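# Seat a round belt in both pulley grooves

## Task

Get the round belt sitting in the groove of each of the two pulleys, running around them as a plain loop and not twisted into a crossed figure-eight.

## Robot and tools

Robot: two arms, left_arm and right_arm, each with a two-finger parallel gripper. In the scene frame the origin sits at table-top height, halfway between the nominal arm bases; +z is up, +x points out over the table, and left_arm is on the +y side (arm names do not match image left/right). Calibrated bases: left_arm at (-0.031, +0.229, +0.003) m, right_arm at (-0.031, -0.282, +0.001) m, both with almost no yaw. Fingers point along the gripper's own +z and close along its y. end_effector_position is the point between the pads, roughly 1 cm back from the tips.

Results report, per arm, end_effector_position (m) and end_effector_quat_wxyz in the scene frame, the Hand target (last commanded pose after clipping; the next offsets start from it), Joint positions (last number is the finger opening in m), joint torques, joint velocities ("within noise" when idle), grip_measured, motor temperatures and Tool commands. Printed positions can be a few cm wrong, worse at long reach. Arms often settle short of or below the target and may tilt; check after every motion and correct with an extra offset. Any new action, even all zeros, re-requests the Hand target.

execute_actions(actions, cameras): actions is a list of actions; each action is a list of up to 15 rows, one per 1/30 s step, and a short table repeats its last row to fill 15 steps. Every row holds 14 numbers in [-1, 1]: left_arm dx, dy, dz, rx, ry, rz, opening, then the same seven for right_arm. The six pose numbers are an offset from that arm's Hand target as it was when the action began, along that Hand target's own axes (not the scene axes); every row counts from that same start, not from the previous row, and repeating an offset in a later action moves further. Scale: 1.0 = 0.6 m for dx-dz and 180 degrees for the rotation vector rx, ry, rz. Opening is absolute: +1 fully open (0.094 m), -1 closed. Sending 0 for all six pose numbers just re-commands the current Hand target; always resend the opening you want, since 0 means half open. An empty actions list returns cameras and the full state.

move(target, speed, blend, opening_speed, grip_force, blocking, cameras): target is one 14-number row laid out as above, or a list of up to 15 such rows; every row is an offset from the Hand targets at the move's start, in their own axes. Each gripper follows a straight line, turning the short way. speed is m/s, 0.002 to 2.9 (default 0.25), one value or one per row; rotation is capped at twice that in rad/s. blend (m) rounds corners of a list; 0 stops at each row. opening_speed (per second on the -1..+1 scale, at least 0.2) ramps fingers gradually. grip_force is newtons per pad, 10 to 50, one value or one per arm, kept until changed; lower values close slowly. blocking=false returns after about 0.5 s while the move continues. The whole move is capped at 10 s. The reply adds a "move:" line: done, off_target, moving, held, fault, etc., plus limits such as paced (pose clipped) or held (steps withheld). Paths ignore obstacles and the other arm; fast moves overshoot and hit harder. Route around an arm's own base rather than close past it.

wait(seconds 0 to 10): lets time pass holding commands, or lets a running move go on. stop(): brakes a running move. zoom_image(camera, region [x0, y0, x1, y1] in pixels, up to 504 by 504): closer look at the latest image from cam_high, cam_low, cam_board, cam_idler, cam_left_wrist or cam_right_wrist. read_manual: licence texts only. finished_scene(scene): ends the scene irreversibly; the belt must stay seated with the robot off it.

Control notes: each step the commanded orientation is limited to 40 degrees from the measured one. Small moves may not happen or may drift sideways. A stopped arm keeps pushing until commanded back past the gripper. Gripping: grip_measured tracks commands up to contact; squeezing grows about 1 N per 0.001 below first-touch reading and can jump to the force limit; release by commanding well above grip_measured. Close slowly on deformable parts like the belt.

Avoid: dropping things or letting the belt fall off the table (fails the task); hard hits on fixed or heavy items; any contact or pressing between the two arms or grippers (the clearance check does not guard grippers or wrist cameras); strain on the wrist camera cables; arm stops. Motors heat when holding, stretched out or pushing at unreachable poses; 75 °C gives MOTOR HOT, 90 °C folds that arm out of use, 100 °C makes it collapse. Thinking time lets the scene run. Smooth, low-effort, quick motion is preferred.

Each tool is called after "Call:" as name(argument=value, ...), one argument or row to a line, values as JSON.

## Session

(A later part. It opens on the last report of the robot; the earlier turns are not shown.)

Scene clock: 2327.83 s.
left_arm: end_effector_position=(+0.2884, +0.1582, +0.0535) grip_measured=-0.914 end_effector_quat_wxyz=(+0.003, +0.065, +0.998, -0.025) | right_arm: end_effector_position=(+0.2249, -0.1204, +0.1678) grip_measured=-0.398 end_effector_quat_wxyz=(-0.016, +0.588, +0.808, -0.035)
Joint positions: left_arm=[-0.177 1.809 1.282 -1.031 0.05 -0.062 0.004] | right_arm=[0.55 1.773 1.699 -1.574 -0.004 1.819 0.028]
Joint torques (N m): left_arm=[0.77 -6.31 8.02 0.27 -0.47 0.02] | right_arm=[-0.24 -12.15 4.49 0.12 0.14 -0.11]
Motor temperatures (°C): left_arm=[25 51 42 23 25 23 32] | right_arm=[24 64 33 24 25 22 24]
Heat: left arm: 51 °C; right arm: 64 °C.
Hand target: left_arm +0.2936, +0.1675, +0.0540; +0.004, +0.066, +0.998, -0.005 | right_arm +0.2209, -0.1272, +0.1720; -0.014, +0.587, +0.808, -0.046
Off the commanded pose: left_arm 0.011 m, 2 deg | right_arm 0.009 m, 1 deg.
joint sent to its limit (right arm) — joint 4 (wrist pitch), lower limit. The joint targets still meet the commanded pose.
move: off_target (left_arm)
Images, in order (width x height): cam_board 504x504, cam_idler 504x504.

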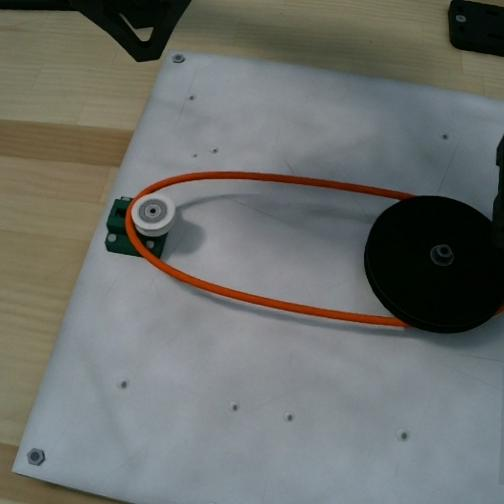

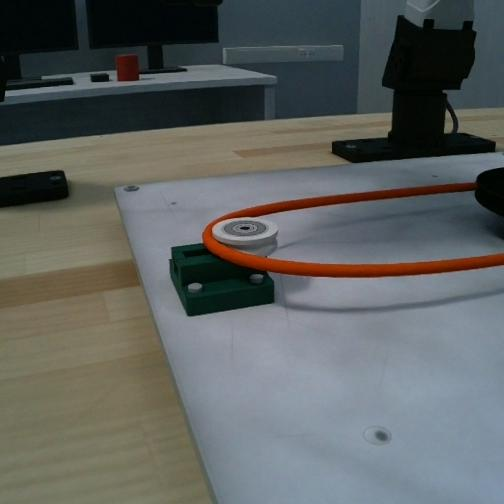

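Call:
move(
  target=[
    [-0.020,0.0,-0.00,0,0,0.061,-1,0,0,0,0,0,0,-0.4],
  ],
  speed=0.05,
  cameras=["cam_idler","cam_board","cam_low"],
)

Call:
zoom_image(
  camera="cam_idler",
  region=[404, 150, 504, 270],
)

Call:
zoom_image(
  camera="cam_board",
  region=[364, 220, 504, 360],
)

Call:
zoom_image(
  camera="cam_low",
  region=[370, 260, 470, 340],
)

Scene clock: 2341.07 s.
left_arm: end_effector_position=(+0.3027, +0.1557, +0.0538) grip_measured=-0.914 end_effector_quat_wxyz=(+0.011, +0.161, +0.987, -0.024) | right_arm: end_effector_position=(+0.2249, -0.1204, +0.1678) grip_measured=-0.398 end_effector_quat_wxyz=(-0.016, +0.588, +0.808, -0.035)
Joint positions: left_arm=[-0.177 1.852 1.338 -1.034 0.048 0.131 0.004] | right_arm=[0.55 1.773 1.699 -1.574 -0.004 1.819 0.028]
Joint torques (N m): left_arm=[0.87 -6.67 8.1 0.17 -0.44 0.04] | right_arm=[-0.28 -12.05 4.56 0.08 0.14 -0.07]
Motor temperatures (°C): left_arm=[25 51 43 23 25 23 32] | right_arm=[24 64 33 24 25 22 24]
Heat: left arm: 51 °C; right arm: 64 °C.
Hand target: left_arm +0.3055, +0.1659, +0.0541; +0.005, +0.161, +0.987, -0.005 | right_arm +0.2209, -0.1272, +0.1720; -0.014, +0.587, +0.808, -0.046
Off the commanded pose: left_arm 0.011 m, 2 deg | right_arm 0.009 m, 1 deg.
joint sent to its limit (right arm) — joint 4 (wrist pitch), lower limit. The joint targets still meet the commanded pose.
move: off_target (left_arm)
Images, in order (width x height): cam_low 504x504, cam_board 504x504, cam_idler 504x504.

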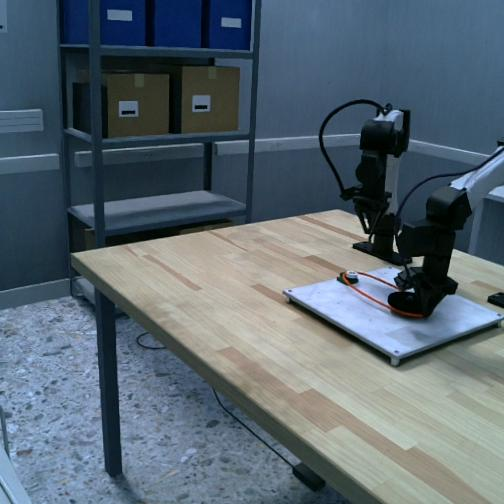

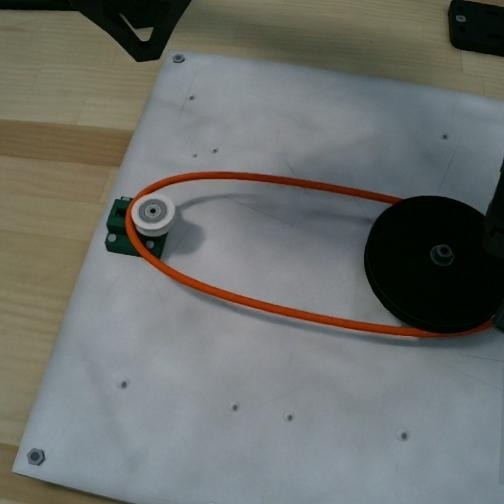

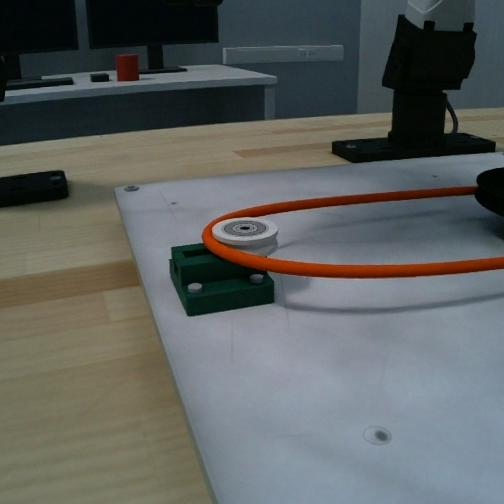

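Scaled by 4.200 from the camera's 504x504 image, which has a finer 720x720 frame.

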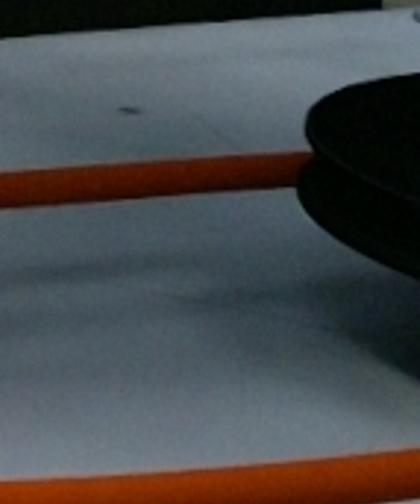

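Scaled by 3.600 from the camera's 504x504 image, which has a finer 720x720 frame.

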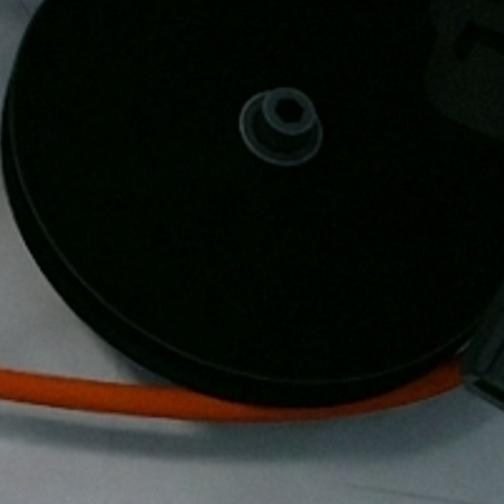

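Scaled by 5.040 from the camera's 504x504 image, which has a finer 720x720 frame.

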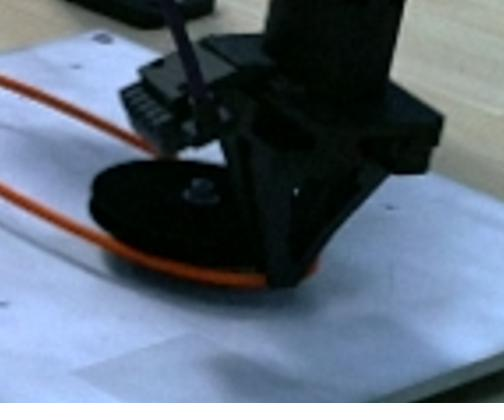

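Call:
move(
  target=[
    [0,0.0,0.012,0,0,0,-1,0,0,0,0,0,0,-0.4],
  ],
  speed=0.05,
  cameras=["cam_idler"],
)

Call:
zoom_image(
  camera="cam_idler",
  region=[404, 150, 504, 270],
)

Scene clock: 2349.33 s.
left_arm: end_effector_position=(+0.3023, +0.1561, +0.0513) grip_measured=-0.914 end_effector_quat_wxyz=(+0.007, +0.161, +0.987, -0.024) | right_arm: end_effector_position=(+0.2249, -0.1204, +0.1678) grip_measured=-0.398 end_effector_quat_wxyz=(-0.016, +0.588, +0.808, -0.035)
Joint positions: left_arm=[-0.177 1.859 1.338 -1.034 0.047 0.131 0.004] | right_arm=[0.55 1.773 1.699 -1.574 -0.004 1.819 0.028]
Joint torques (N m): left_arm=[0.92 -6.52 6.31 0.41 -0.42 0.04] | right_arm=[-0.34 -12.25 4.55 0.09 0.12 -0.1]
Motor temperatures (°C): left_arm=[25 50 44 23 25 23 32] | right_arm=[24 64 33 24 25 22 24]
Heat: left arm: 50 °C; right arm: 64 °C.
Hand target: left_arm +0.3056, +0.1657, +0.0469; +0.004, +0.162, +0.987, -0.005 | right_arm +0.2209, -0.1272, +0.1720; -0.014, +0.587, +0.808, -0.046
Off the commanded pose: left_arm 0.011 m, 2 deg | right_arm 0.009 m, 1 deg.
joint sent to its limit (right arm) — joint 4 (wrist pitch), lower limit. The joint targets still meet the commanded pose.
move: off_target (left_arm)
Images, in order (width x height): cam_idler 504x504.

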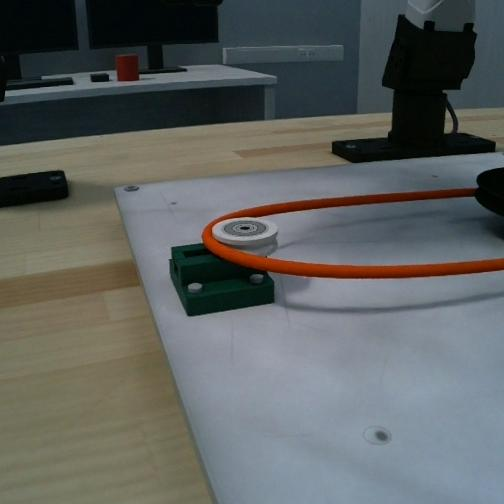

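Scaled by 4.200 from the camera's 504x504 image, which has a finer 720x720 frame.

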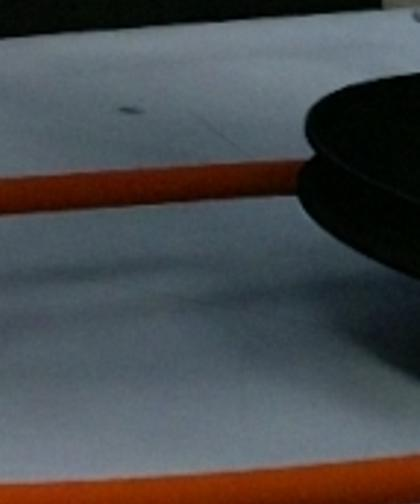

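Call:
move(
  target=[
    [0.049,-0.0095,-0.02,0,0,-0.126,-1,0,0,0,0,0,0,-0.4],
  ],
  speed=0.05,
)

Call:
move(
  target=[
    [-0.007,-0.002,-0.010,0,0,0.02,-1,0,0,0,0,0,0,-0.4],
  ],
  speed=0.05,
  cameras=["cam_idler","cam_board"],
)

Call:
zoom_image(
  camera="cam_idler",
  region=[404, 150, 504, 270],
)

Call:
zoom_image(
  camera="cam_board",
  region=[364, 150, 504, 290],
)

Scene clock: 2365.70 s.
left_arm: end_effector_position=(+0.2769, +0.1614, +0.0507) grip_measured=-0.914 end_effector_quat_wxyz=(-0.008, -0.027, +0.999, -0.021) | right_arm: end_effector_position=(+0.2249, -0.1204, +0.1678) grip_measured=-0.398 end_effector_quat_wxyz=(-0.016, +0.588, +0.808, -0.035)
Joint positions: left_arm=[-0.177 1.786 1.242 -1.034 0.044 -0.246 0.004] | right_arm=[0.55 1.773 1.699 -1.574 -0.004 1.819 0.028]
Joint torques (N m): left_arm=[0.44 -9.85 5.44 0.24 -0.4 -0.24] | right_arm=[-0.17 -12.08 4.66 0.11 0.16 -0.08]
Motor temperatures (°C): left_arm=[25 52 43 23 25 23 32] | right_arm=[24 64 33 24 25 22 24]
Heat: left arm: 52 °C; right arm: 64 °C.
Hand target: left_arm +0.2759, +0.1699, +0.0587; +0.004, -0.036, +0.999, -0.006 | right_arm +0.2209, -0.1272, +0.1720; -0.014, +0.587, +0.808, -0.046
Off the commanded pose: left_arm 0.012 m, 2 deg | right_arm 0.009 m, 1 deg.
joint sent to its limit (right arm) — joint 4 (wrist pitch), lower limit. The joint targets still meet the commanded pose.
move: off_target (left_arm)

Scene clock: 2366.83 s.
left_arm: end_effector_position=(+0.2776, +0.1612, +0.0529) grip_measured=-0.914 end_effector_quat_wxyz=(-0.008, -0.007, +1.000, -0.021) | right_arm: end_effector_position=(+0.2249, -0.1204, +0.1678) grip_measured=-0.398 end_effector_quat_wxyz=(-0.016, +0.588, +0.808, -0.035)
Joint positions: left_arm=[-0.177 1.786 1.251 -1.042 0.044 -0.206 0.004] | right_arm=[0.55 1.773 1.699 -1.574 -0.004 1.819 0.028]
Joint torques (N m): left_arm=[0.39 -9.13 7.88 0.08 -0.41 0.01] | right_arm=[-0.16 -12.04 4.42 0.15 0.12 -0.09]
Motor temperatures (°C): left_arm=[25 52 43 23 25 23 32] | right_arm=[24 64 33 24 25 22 24]
Heat: left arm: 52 °C; right arm: 64 °C.
Hand target: left_arm +0.2800, +0.1691, +0.0647; +0.004, -0.004, +1.000, -0.005 | right_arm +0.2209, -0.1272, +0.1720; -0.014, +0.587, +0.808, -0.046
Off the commanded pose: left_arm 0.014 m, 2 deg | right_arm 0.009 m, 1 deg.
joint sent to its limit (right arm) — joint 4 (wrist pitch), lower limit. The joint targets still meet the commanded pose.
move: off_target (left_arm)
Images, in order (width x height): cam_board 504x504, cam_idler 504x504.

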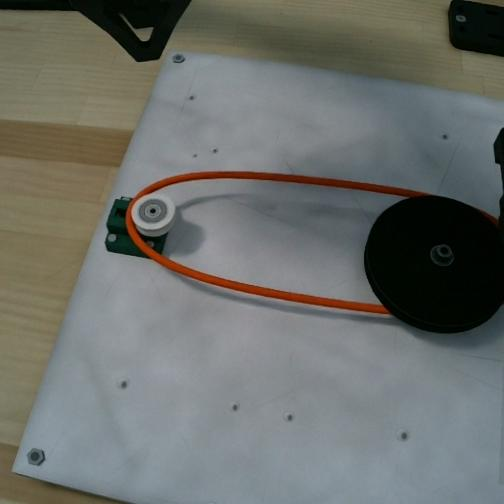

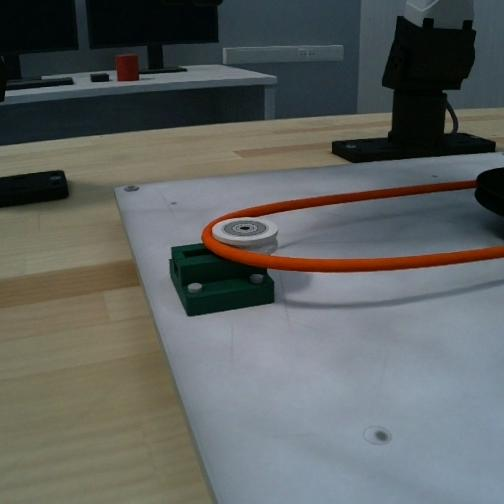

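Scaled by 4.200 from the camera's 504x504 image, which has a finer 720x720 frame.

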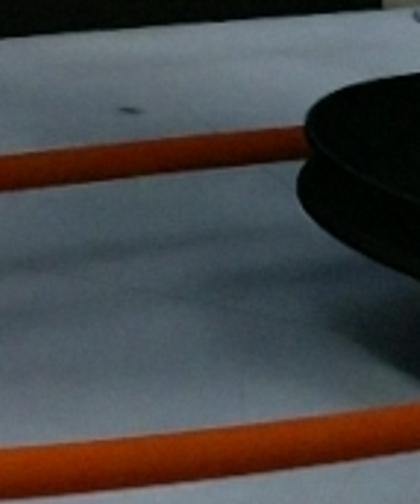

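Scaled by 3.600 from the camera's 504x504 image, which has a finer 720x720 frame.

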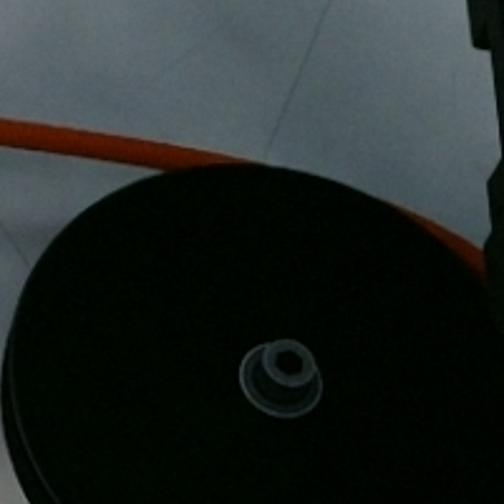

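Call:
move(
  target=[
    [0,0,-0.007,0,0,0,-1,0,0,0,0,0,0,-0.4],
  ],
  speed=0.05,
  cameras=["cam_idler"],
)

Call:
zoom_image(
  camera="cam_idler",
  region=[404, 150, 504, 270],
)

Scene clock: 2379.20 s.
left_arm: end_effector_position=(+0.2773, +0.1613, +0.0556) grip_measured=-0.914 end_effector_quat_wxyz=(-0.010, -0.007, +1.000, -0.021) | right_arm: end_effector_position=(+0.2249, -0.1204, +0.1678) grip_measured=-0.398 end_effector_quat_wxyz=(-0.016, +0.588, +0.808, -0.035)
Joint positions: left_arm=[-0.177 1.786 1.263 -1.058 0.044 -0.206 0.004] | right_arm=[0.55 1.773 1.699 -1.574 -0.004 1.819 0.028]
Joint torques (N m): left_arm=[0.42 -9.44 7.88 0.07 -0.39 0.02] | right_arm=[-0.09 -12 4.57 0.1 0.11 -0.12]
Motor temperatures (°C): left_arm=[25 55 43 23 25 23 32] | right_arm=[24 64 33 24 25 22 24]
Heat: left arm: 55 °C; right arm: 64 °C.
Hand target: left_arm +0.2799, +0.1691, +0.0689; +0.004, -0.004, +1.000, -0.005 | right_arm +0.2209, -0.1272, +0.1720; -0.014, +0.587, +0.808, -0.046
Off the commanded pose: left_arm 0.016 m, 2 deg | right_arm 0.009 m, 1 deg.
joint sent to its limit (right arm) — joint 4 (wrist pitch), lower limit. The joint targets still meet the commanded pose.
move: off_target (left_arm)
Images, in order (width x height): cam_idler 504x504.

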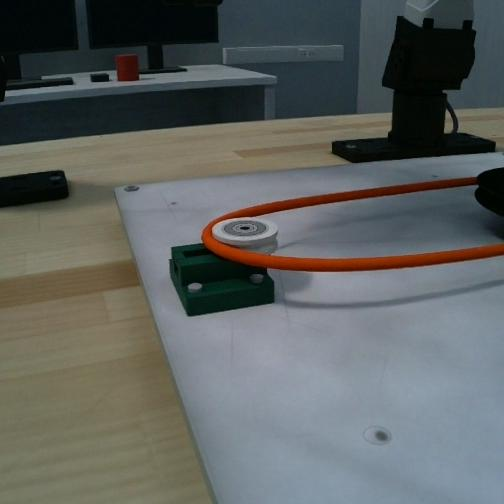

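Scaled by 4.200 from the camera's 504x504 image, which has a finer 720x720 frame.

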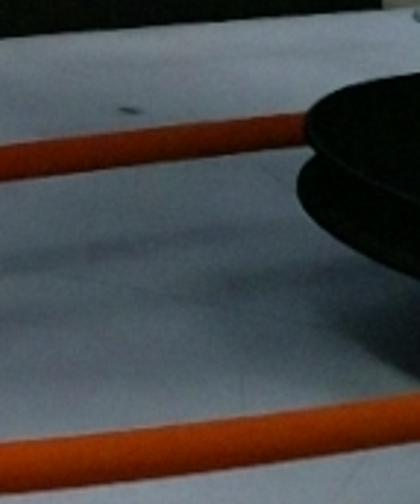

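Call:
move(
  target=[
    [-0.023,-0.002,0.016,0,0,0.045,-1,0,0,0,0,0,0,-0.4],
  ],
  speed=0.05,
  cameras=["cam_idler","cam_board"],
)

Call:
zoom_image(
  camera="cam_idler",
  region=[404, 150, 504, 270],
)

Call:
zoom_image(
  camera="cam_board",
  region=[364, 150, 504, 290],
)

Scene clock: 2388.30 s.
left_arm: end_effector_position=(+0.2867, +0.1595, +0.0580) grip_measured=-0.914 end_effector_quat_wxyz=(-0.001, +0.065, +0.998, -0.022) | right_arm: end_effector_position=(+0.2249, -0.1204, +0.1678) grip_measured=-0.398 end_effector_quat_wxyz=(-0.016, +0.588, +0.808, -0.035)
Joint positions: left_arm=[-0.177 1.806 1.297 -1.059 0.044 -0.062 0.004] | right_arm=[0.55 1.773 1.699 -1.574 -0.004 1.819 0.028]
Joint torques (N m): left_arm=[0.83 -6.41 8.14 0.29 -0.41 0.05] | right_arm=[-0.35 -12.19 4.53 0.08 0.16 -0.09]
Motor temperatures (°C): left_arm=[25 56 43 23 25 23 32] | right_arm=[24 64 33 24 25 22 24]
Heat: left arm: 56 °C; right arm: 64 °C.
Hand target: left_arm +0.2939, +0.1679, +0.0594; +0.004, +0.066, +0.998, -0.005 | right_arm +0.2209, -0.1272, +0.1720; -0.014, +0.587, +0.808, -0.046
Off the commanded pose: left_arm 0.011 m, 2 deg | right_arm 0.009 m, 1 deg.
joint sent to its limit (right arm) — joint 4 (wrist pitch), lower limit. The joint targets still meet the commanded pose.
move: off_target (left_arm)
Images, in order (width x height): cam_board 504x504, cam_idler 504x504.

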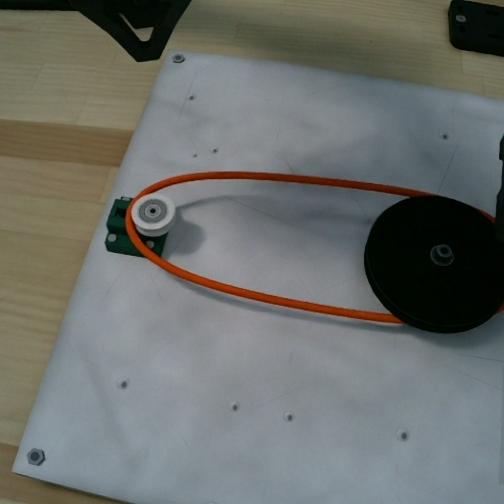

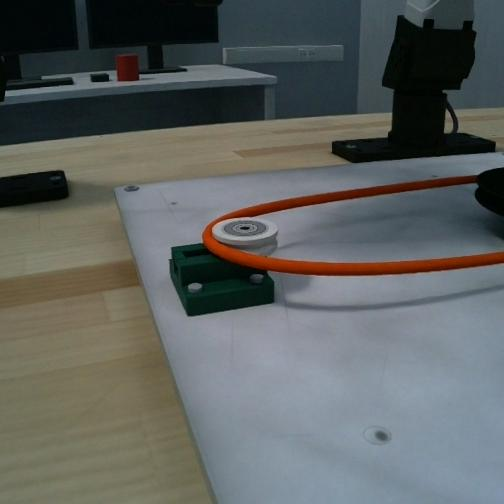

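Scaled by 4.200 from the camera's 504x504 image, which has a finer 720x720 frame.

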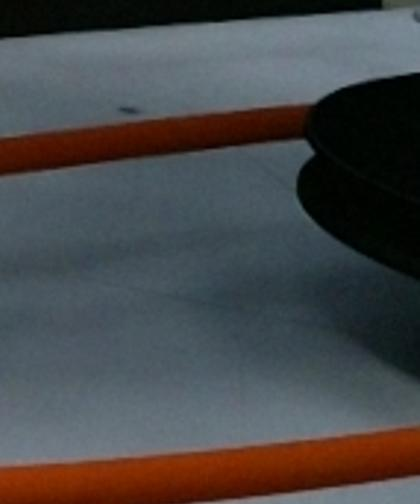

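Scaled by 3.600 from the camera's 504x504 image, which has a finer 720x720 frame.

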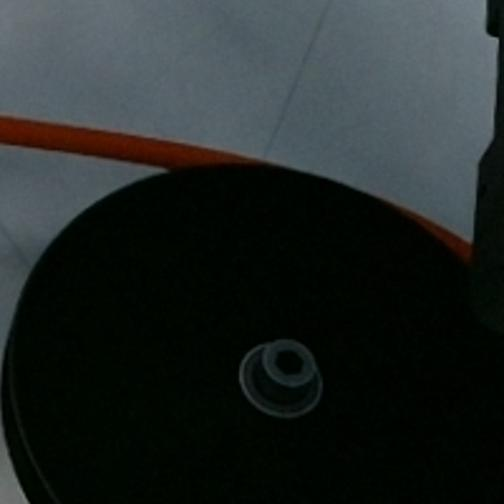

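Call:
move(
  target=[
    [-0.003,0.002,0.012,0,0,0.0,-1,0,0,0,0,0,0,-0.4],
  ],
  speed=0.03,
  cameras=["cam_idler","cam_board"],
)

Call:
zoom_image(
  camera="cam_idler",
  region=[404, 150, 504, 270],
)

Call:
zoom_image(
  camera="cam_board",
  region=[364, 150, 504, 290],
)

Scene clock: 2400.57 s.
left_arm: end_effector_position=(+0.2879, +0.1593, +0.0541) grip_measured=-0.914 end_effector_quat_wxyz=(-0.003, +0.067, +0.997, -0.022) | right_arm: end_effector_position=(+0.2249, -0.1204, +0.1678) grip_measured=-0.398 end_effector_quat_wxyz=(-0.016, +0.588, +0.808, -0.035)
Joint positions: left_arm=[-0.177 1.818 1.297 -1.051 0.044 -0.057 0.004] | right_arm=[0.55 1.773 1.699 -1.574 -0.004 1.819 0.028]
Joint torques (N m): left_arm=[1.31 -6.32 7.05 0.47 -0.4 0.03] | right_arm=[-0.31 -11.97 4.6 0.15 0.13 -0.1]
Motor temperatures (°C): left_arm=[25 53 42 23 25 23 32] | right_arm=[24 64 33 24 25 22 24]
Heat: left arm: 53 °C; right arm: 64 °C.
Hand target: left_arm +0.2959, +0.1688, +0.0522; +0.004, +0.066, +0.998, -0.005 | right_arm +0.2209, -0.1272, +0.1720; -0.014, +0.587, +0.808, -0.046
Off the commanded pose: left_arm 0.013 m, 2 deg | right_arm 0.009 m, 1 deg.
joint sent to its limit (right arm) — joint 4 (wrist pitch), lower limit. The joint targets still meet the commanded pose.
move: off_target (left_arm)
Images, in order (width x height): cam_board 504x504, cam_idler 504x504.

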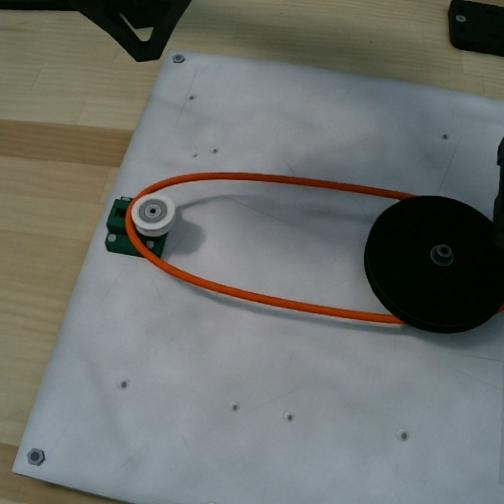

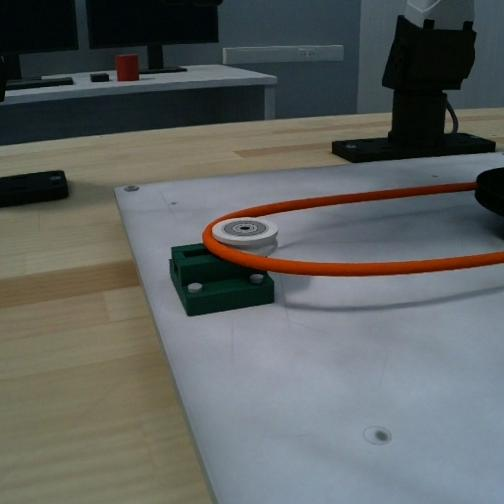

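Scaled by 4.200 from the camera's 504x504 image, which has a finer 720x720 frame.

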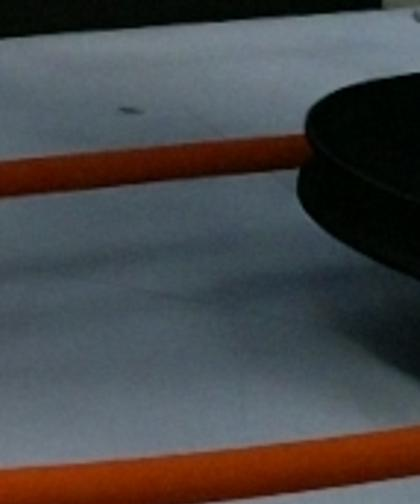

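Scaled by 3.600 from the camera's 504x504 image, which has a finer 720x720 frame.

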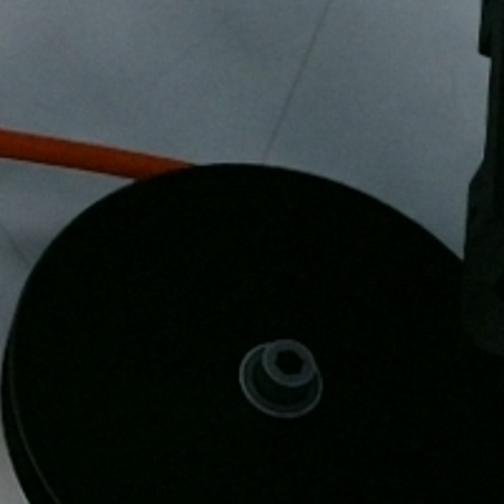

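Call:
move(
  target=[
    [0,0.002,-0.019,0,0,0.0,-1,0,0,0,0,0,0,-0.4],
  ],
  speed=0.04,
  cameras=["cam_idler","cam_board"],
)

Call:
zoom_image(
  camera="cam_idler",
  region=[404, 150, 504, 270],
)

Call:
zoom_image(
  camera="cam_board",
  region=[364, 150, 504, 290],
)

Scene clock: 2437.50 s.
left_arm: end_effector_position=(+0.2923, +0.1594, +0.0587) grip_measured=-0.914 end_effector_quat_wxyz=(+0.003, +0.068, +0.997, -0.023) | right_arm: end_effector_position=(+0.2249, -0.1204, +0.1678) grip_measured=-0.398 end_effector_quat_wxyz=(-0.016, +0.588, +0.808, -0.035)
Joint positions: left_arm=[-0.174 1.818 1.315 -1.057 0.044 -0.053 0.004] | right_arm=[0.55 1.773 1.699 -1.574 -0.004 1.819 0.028]
Joint torques (N m): left_arm=[1.33 -7.36 8.24 0.13 -0.41 0.03] | right_arm=[-0.1 -12.3 4.52 0.14 0.13 -0.08]
Motor temperatures (°C): left_arm=[25 49 42 23 25 23 32] | right_arm=[24 64 33 24 25 22 23]
Heat: left arm: 49 °C; right arm: 64 °C.
Hand target: left_arm +0.2959, +0.1701, +0.0636; +0.004, +0.066, +0.998, -0.005 | right_arm +0.2209, -0.1272, +0.1720; -0.014, +0.587, +0.808, -0.046
Off the commanded pose: left_arm 0.012 m, 2 deg | right_arm 0.009 m, 1 deg.
joint sent to its limit (right arm) — joint 4 (wrist pitch), lower limit. The joint targets still meet the commanded pose.
move: off_target (left_arm)
Images, in order (width x height): cam_board 504x504, cam_idler 504x504.

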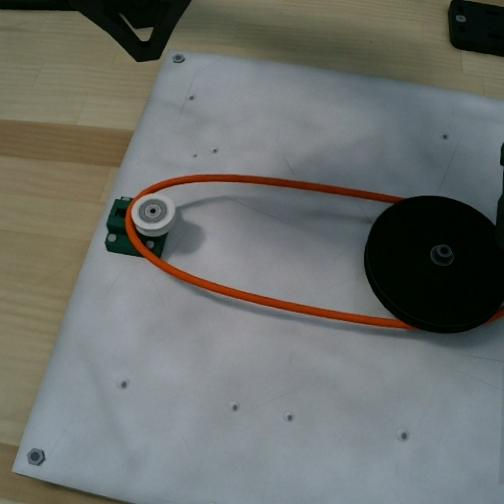

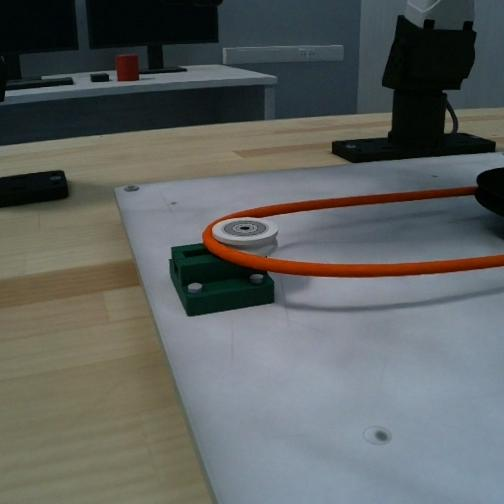

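Scaled by 4.200 from the camera's 504x504 image, which has a finer 720x720 frame.

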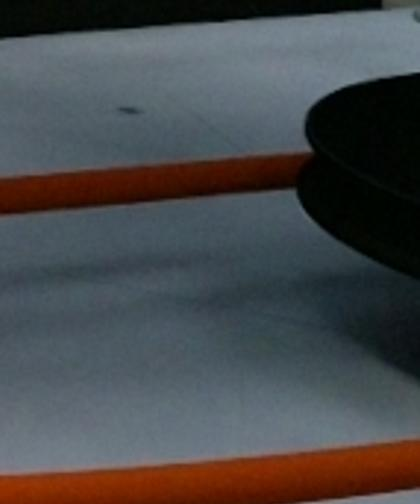

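Scaled by 3.600 from the camera's 504x504 image, which has a finer 720x720 frame.

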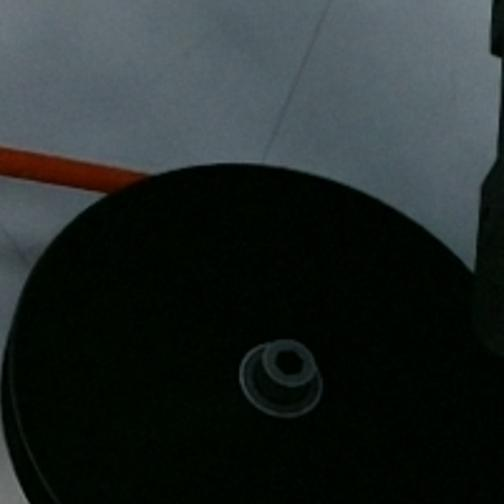

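Call:
move(
  target=[
    [-0.022,0.002,0.003,0,0,0.07,-1,0,0,0,0,0,0,-0.4],
    [-0.0456,-0.0058,0.003,0,0,0.141,-1,0,0,0,0,0,0,-0.4],
  ],
  speed=0.04,
  blend=0.01,
  cameras=["cam_idler","cam_board","cam_low"],
)

Call:
zoom_image(
  camera="cam_idler",
  region=[404, 150, 504, 270],
)

Call:
zoom_image(
  camera="cam_board",
  region=[364, 180, 504, 360],
)

Call:
zoom_image(
  camera="cam_low",
  region=[370, 260, 470, 340],
)

Scene clock: 2458.23 s.
left_arm: end_effector_position=(+0.3194, +0.1558, +0.0613) grip_measured=-0.914 end_effector_quat_wxyz=(+0.012, +0.280, +0.960, -0.021) | right_arm: end_effector_position=(+0.2249, -0.1204, +0.1678) grip_measured=-0.398 end_effector_quat_wxyz=(-0.016, +0.588, +0.808, -0.035)
Joint positions: left_arm=[-0.17 1.909 1.445 -1.088 0.044 0.382 0.004] | right_arm=[0.55 1.773 1.699 -1.574 -0.004 1.819 0.028]
Joint torques (N m): left_arm=[0.31 -7.12 8.31 0.2 -0.37 0.05] | right_arm=[-0.29 -12.22 4.59 0.11 0.14 -0.1]
Motor temperatures (°C): left_arm=[25 49 44 23 25 23 32] | right_arm=[24 64 33 24 25 22 23]
Heat: left arm: 49 °C; right arm: 64 °C.
Hand target: left_arm +0.3227, +0.1631, +0.0622; +0.005, +0.284, +0.959, -0.004 | right_arm +0.2209, -0.1272, +0.1720; -0.014, +0.587, +0.808, -0.046
Off the commanded pose: left_arm 0.008 m, 2 deg | right_arm 0.009 m, 1 deg.
joint sent to its limit (right arm) — joint 4 (wrist pitch), lower limit. The joint targets still meet the commanded pose.
move: done
Images, in order (width x height): cam_low 504x504, cam_board 504x504, cam_idler 504x504.

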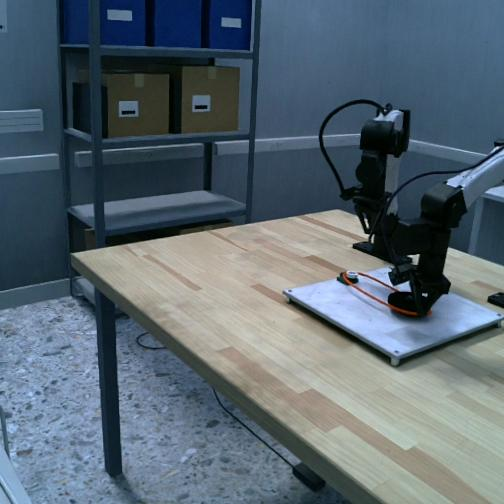

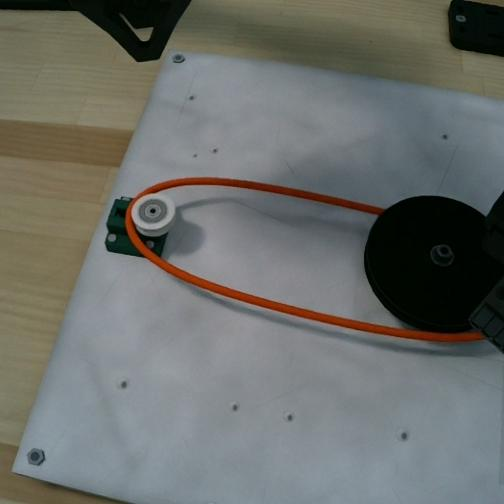

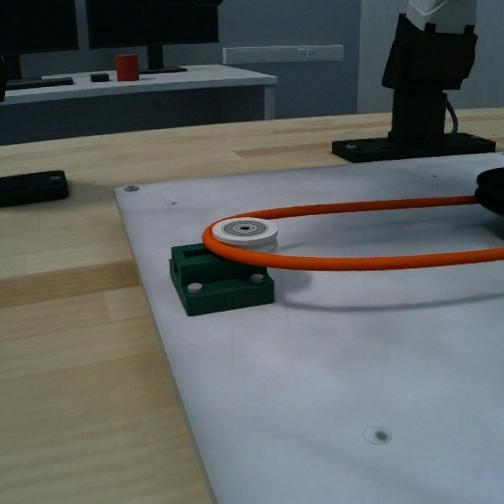

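Scaled by 4.200 from the camera's 504x504 image, which has a finer 720x720 frame.

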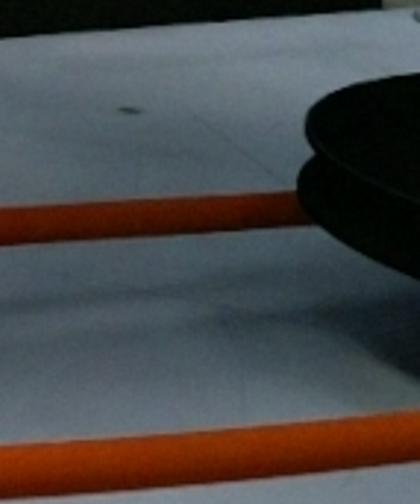

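Scaled by 2.800 from the camera's 504x504 image, which has a finer 720x720 frame.

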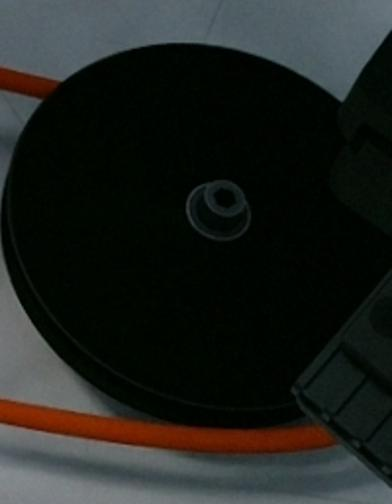

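Scaled by 5.040 from the camera's 504x504 image, which has a finer 720x720 frame.

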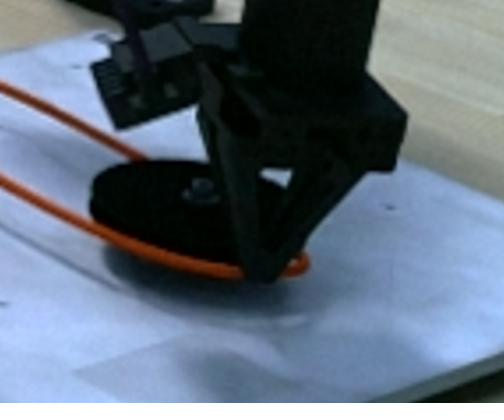

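Call:
move(
  target=[
    [0,0,0,0,0,0,-1,0,0.08,-0.03,0,0,-0.70,-0.4],
  ],
  speed=0.4,
)

Scene clock: 2490.30 s.
left_arm: end_effector_position=(+0.3194, +0.1558, +0.0613) grip_measured=-0.914 end_effector_quat_wxyz=(+0.012, +0.280, +0.960, -0.021) | right_arm: end_effector_position=(+0.2626, -0.1104, +0.1807) grip_measured=-0.398 end_effector_quat_wxyz=(-0.001, -0.453, +0.891, -0.001)
Joint positions: left_arm=[-0.17 1.909 1.445 -1.088 0.044 0.382 0.004] | right_arm=[0.52 1.863 1.868 -1.578 0.002 -0.41 0.028]
Joint torques (N m): left_arm=[0.31 -7.06 8.29 0.21 -0.37 0.05] | right_arm=[-0.46 -10.07 8.58 0.37 0.02 -0.14]
Motor temperatures (°C): left_arm=[25 51 46 23 25 23 32] | right_arm=[24 63 33 24 25 22 23]
Heat: left arm: 51 °C; right arm: 63 °C.
Hand target: left_arm +0.3227, +0.1631, +0.0622; +0.005, +0.284, +0.959, -0.004 | right_arm +0.2678, -0.1114, +0.1855; -0.047, -0.454, +0.890, -0.008
Off the commanded pose: left_arm 0.008 m, 2 deg | right_arm 0.007 m, 5 deg.
joint sent to its limit (right arm) — joint 4 (wrist pitch), lower limit. The joint targets are off in orientation, not in position.
move: off_target (right_arm)

Call:
move(
  target=[
    [0,0,0,0,0,0,-1,-0.046,0.194,0.108,0,-0.25,0,-0.4],
  ],
  speed=0.2,
  cameras=["cam_right_wrist"],
)

Scene clock: 2500.17 s.
left_arm: end_effector_position=(+0.3194, +0.1558, +0.0613) grip_measured=-0.914 end_effector_quat_wxyz=(+0.012, +0.280, +0.960, -0.021) | right_arm: end_effector_position=(+0.1841, -0.0260, +0.1179) grip_measured=-0.398 end_effector_quat_wxyz=(+0.284, -0.426, +0.844, +0.163)
Joint positions: left_arm=[-0.17 1.909 1.445 -1.088 0.044 0.382 0.004] | right_arm=[0.806 1.246 0.798 -0.463 -0.106 -0.081 0.028]
Joint torques (N m): left_arm=[0.28 -7.1 8.27 0.2 -0.38 0.05] | right_arm=[0.76 -7.2 5.94 1.74 0.01 0]
Motor temperatures (°C): left_arm=[25 52 47 23 25 23 32] | right_arm=[24 61 34 25 25 22 23]
Heat: left arm: 52 °C; right arm: 61 °C.
Hand target: left_arm +0.3227, +0.1631, +0.0622; +0.005, +0.284, +0.959, -0.004 | right_arm +0.1848, -0.0245, +0.1217; +0.297, -0.422, +0.840, +0.166
Off the commanded pose: left_arm 0.008 m, 2 deg | right_arm 0.004 m, 2 deg.
move: done
Images, in order (width x height): cam_right_wrist 504x504.

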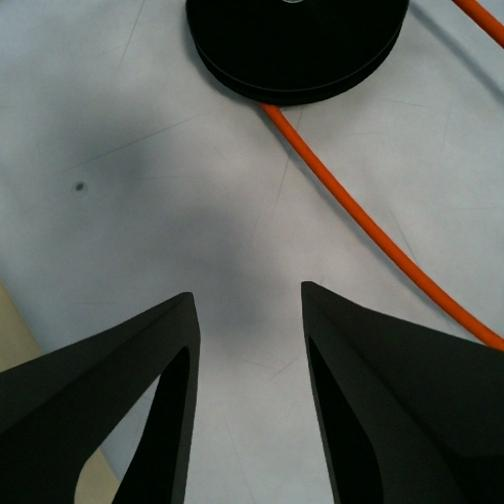

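Call:
move(
  target=[
    [0,0,0,0,0,0,-1,0.085,-0.005,0.0265,0,-0.139,0,-0.4],
  ],
  speed=0.2,
  cameras=["cam_right_wrist"],
)

Call:
zoom_image(
  camera="cam_right_wrist",
  region=[160, 0, 440, 200],
)

Scene clock: 2515.60 s.
left_arm: end_effector_position=(+0.3194, +0.1558, +0.0613) grip_measured=-0.914 end_effector_quat_wxyz=(+0.012, +0.280, +0.960, -0.021) | right_arm: end_effector_position=(+0.1693, -0.0479, +0.0779) grip_measured=-0.398 end_effector_quat_wxyz=(+0.470, -0.380, +0.756, +0.249)
Joint positions: left_arm=[-0.17 1.909 1.445 -1.088 0.044 0.382 0.004] | right_arm=[0.76 1.058 0.136 0.467 -0.164 -0.058 0.028]
Joint torques (N m): left_arm=[0.28 -7.1 8.24 0.2 -0.38 0.04] | right_arm=[-0.35 -2.19 5.19 2.13 -0.17 0.03]
Motor temperatures (°C): left_arm=[25 52 47 23 25 23 32] | right_arm=[24 57 34 29 25 22 23]
Heat: left arm: 52 °C; right arm: 57 °C.
Hand target: left_arm +0.3227, +0.1631, +0.0622; +0.005, +0.284, +0.959, -0.004 | right_arm +0.1692, -0.0489, +0.0769; +0.472, -0.376, +0.756, +0.254
Off the commanded pose: left_arm 0.008 m, 2 deg | right_arm 0.002 m, 1 deg.
move: done
Images, in order (width x height): cam_right_wrist 504x504.

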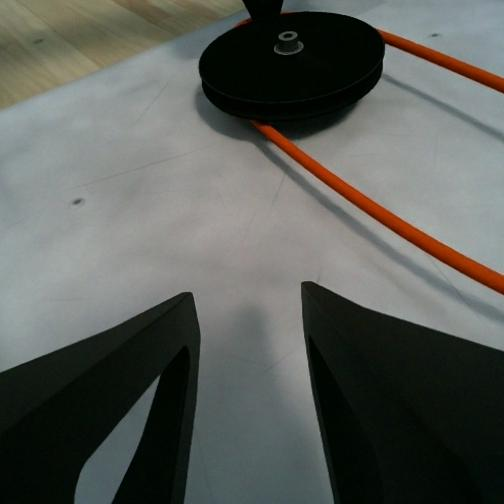

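Scaled by 1.800 from the camera's 504x504 image, which has a finer 720x720 frame.

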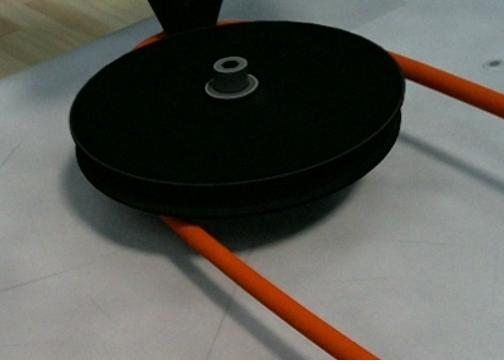

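Call:
move(
  target=[
    [0.033,-0.010,0,0,0,-0.1,-1,0,0,0,0,0,0,-0.4],
    [0.0595,-0.0269,0,0,0,-0.194,-1,0,0,0,0,0,0,-0.4],
  ],
  speed=0.06,
  blend=0.01,
  cameras=["cam_right_wrist"],
)

Call:
zoom_image(
  camera="cam_right_wrist",
  region=[180, 0, 420, 160],
)

Scene clock: 2531.33 s.
left_arm: end_effector_position=(+0.2804, +0.1626, +0.0535) grip_measured=-0.914 end_effector_quat_wxyz=(-0.018, -0.012, +1.000, -0.020) | right_arm: end_effector_position=(+0.1694, -0.0478, +0.0781) grip_measured=-0.398 end_effector_quat_wxyz=(+0.470, -0.380, +0.756, +0.249)
Joint positions: left_arm=[-0.17 1.814 1.288 -1.073 0.047 -0.207 0.004] | right_arm=[0.76 1.058 0.136 0.467 -0.164 -0.058 0.028]
Joint torques (N m): left_arm=[-0.1 -10.04 5.38 0.35 -0.44 -0.21] | right_arm=[-0.39 -2.32 5.19 2.06 -0.14 0.03]
Motor temperatures (°C): left_arm=[25 53 47 23 25 23 32] | right_arm=[24 52 33 31 25 22 23]
Heat: left arm: 53 °C; right arm: 52 °C.
Hand target: left_arm +0.2839, +0.1690, +0.0618; +0.004, -0.017, +1.000, -0.006 | right_arm +0.1692, -0.0489, +0.0769; +0.472, -0.376, +0.756, +0.253
Off the commanded pose: left_arm 0.011 m, 3 deg | right_arm 0.002 m, 1 deg.
move: off_target (left_arm)
Images, in order (width x height): cam_right_wrist 504x504.

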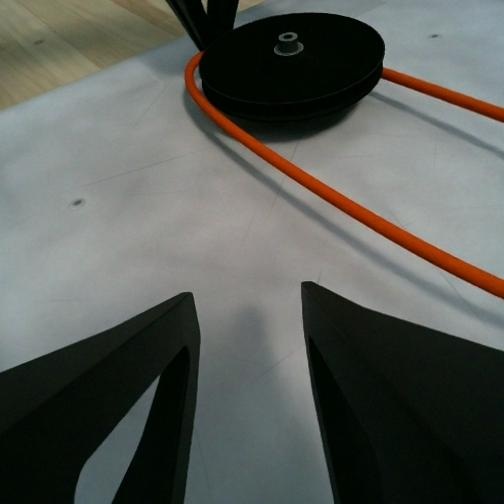

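Scaled by 2.100 from the camera's 504x504 image, which has a finer 720x720 frame.

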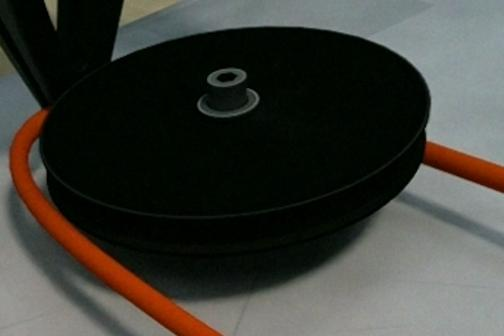

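Call:
move(
  target=[
    [0,0,-0.012,0,0,0,-1,0,0,0,0,0,0,-0.4],
  ],
  speed=0.06,
  cameras=["cam_right_wrist"],
)

Call:
zoom_image(
  camera="cam_right_wrist",
  region=[180, 0, 420, 160],
)

Scene clock: 2537.33 s.
left_arm: end_effector_position=(+0.2809, +0.1624, +0.0560) grip_measured=-0.914 end_effector_quat_wxyz=(-0.014, -0.012, +1.000, -0.021) | right_arm: end_effector_position=(+0.1694, -0.0478, +0.0781) grip_measured=-0.398 end_effector_quat_wxyz=(+0.470, -0.380, +0.756, +0.249)
Joint positions: left_arm=[-0.17 1.805 1.288 -1.073 0.047 -0.208 0.004] | right_arm=[0.76 1.058 0.136 0.467 -0.164 -0.058 0.028]
Joint torques (N m): left_arm=[-0.08 -9.92 7.25 0.13 -0.43 -0.21] | right_arm=[-0.28 -2.26 5.26 2.09 -0.14 0.03]
Motor temperatures (°C): left_arm=[25 55 46 23 25 23 32] | right_arm=[24 51 33 31 25 22 23]
Heat: left arm: 55 °C; right arm: 51 °C.
Hand target: left_arm +0.2839, +0.1690, +0.0689; +0.004, -0.017, +1.000, -0.006 | right_arm +0.1692, -0.0489, +0.0769; +0.472, -0.376, +0.756, +0.253
Off the commanded pose: left_arm 0.015 m, 3 deg | right_arm 0.002 m, 1 deg.
move: off_target (left_arm)
Images, in order (width x height): cam_right_wrist 504x504.

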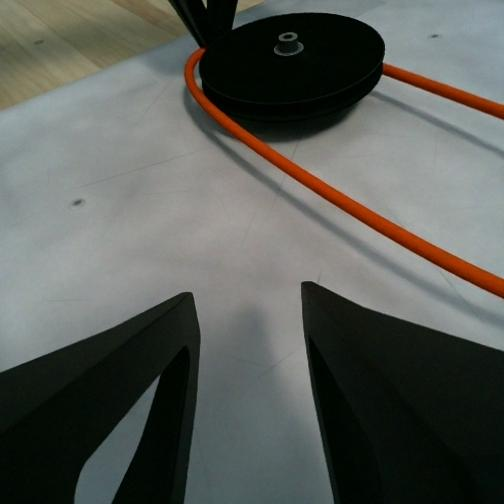

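Scaled by 2.100 from the camera's 504x504 image, which has a finer 720x720 frame.

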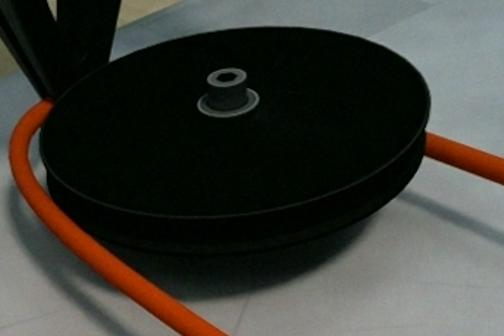

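Call:
move(
  target=[
    [-0.017,-0.002,0.012,0,0,0.03,-1,0,0,0,0,0,0,-0.4],
  ],
  speed=0.06,
  cameras=["cam_right_wrist"],
)

Call:
zoom_image(
  camera="cam_right_wrist",
  region=[180, 0, 340, 160],
)

Scene clock: 2549.73 s.
left_arm: end_effector_position=(+0.2862, +0.1614, +0.0601) grip_measured=-0.914 end_effector_quat_wxyz=(-0.005, +0.026, +0.999, -0.023) | right_arm: end_effector_position=(+0.1694, -0.0478, +0.0782) grip_measured=-0.398 end_effector_quat_wxyz=(+0.471, -0.380, +0.756, +0.249)
Joint positions: left_arm=[-0.17 1.805 1.305 -1.073 0.047 -0.132 0.004] | right_arm=[0.76 1.058 0.136 0.468 -0.164 -0.058 0.028]
Joint torques (N m): left_arm=[0.24 -6.5 8.12 0.35 -0.43 0.03] | right_arm=[-0.23 -2.29 5.24 2.05 -0.11 0.02]
Motor temperatures (°C): left_arm=[25 55 45 23 25 23 32] | right_arm=[24 49 33 32 25 22 23]
Heat: left arm: 55 °C; right arm: 49 °C.
Hand target: left_arm +0.2942, +0.1681, +0.0618; +0.004, +0.030, +1.000, -0.005 | right_arm +0.1692, -0.0489, +0.0769; +0.472, -0.376, +0.756, +0.253
Off the commanded pose: left_arm 0.011 m, 2 deg | right_arm 0.002 m, 1 deg.
move: off_target (left_arm)
Images, in order (width x height): cam_right_wrist 504x504.

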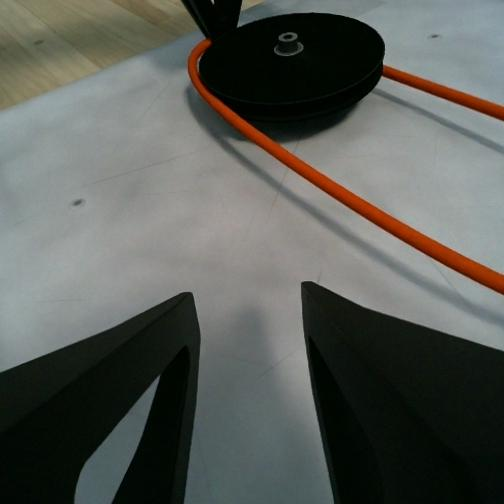

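Scaled by 3.150 from the camera's 504x504 image, which has a finer 720x720 frame.

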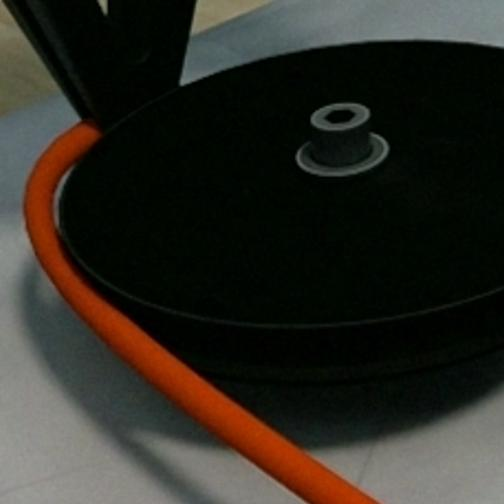

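Call:
move(
  target=[
    [0,0,0.009,0,0,0,-1,0,0,0,0,0,0,-0.4],
  ],
  speed=0.06,
  cameras=["cam_right_wrist"],
)

Call:
zoom_image(
  camera="cam_right_wrist",
  region=[180, 0, 340, 160],
)

Scene clock: 2559.07 s.
left_arm: end_effector_position=(+0.2870, +0.1613, +0.0586) grip_measured=-0.914 end_effector_quat_wxyz=(-0.005, +0.027, +0.999, -0.023) | right_arm: end_effector_position=(+0.1694, -0.0478, +0.0782) grip_measured=-0.398 end_effector_quat_wxyz=(+0.471, -0.380, +0.756, +0.249)
Joint positions: left_arm=[-0.17 1.81 1.305 -1.068 0.047 -0.132 0.004] | right_arm=[0.76 1.058 0.136 0.468 -0.164 -0.058 0.028]
Joint torques (N m): left_arm=[0.17 -6.42 6.82 0.47 -0.43 0.02] | right_arm=[-0.4 -2.15 5.27 2.1 -0.14 -0.05]
Heat: left arm: 54 °C; right arm: 47 °C.
Hand target: left_arm +0.2942, +0.1680, +0.0564; +0.004, +0.030, +1.000, -0.005 | right_arm +0.1692, -0.0489, +0.0769; +0.472, -0.376, +0.756, +0.253
Off the commanded pose: left_arm 0.010 m, 2 deg | right_arm 0.002 m, 1 deg.
move: done
Images, in order (width x height): cam_right_wrist 504x504.

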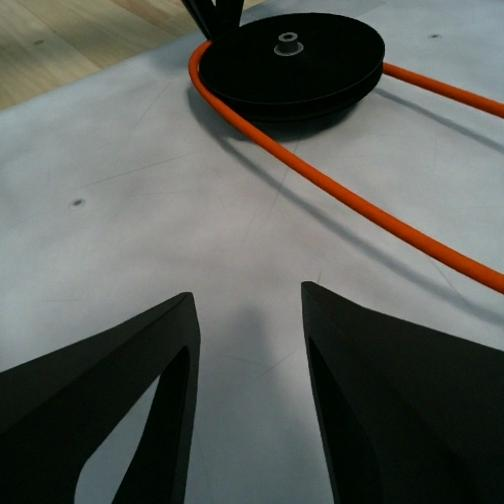

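Scaled by 3.150 from the camera's 504x504 image, which has a finer 720x720 frame.

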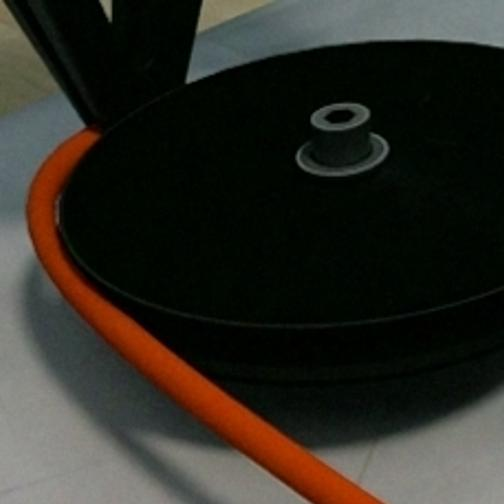

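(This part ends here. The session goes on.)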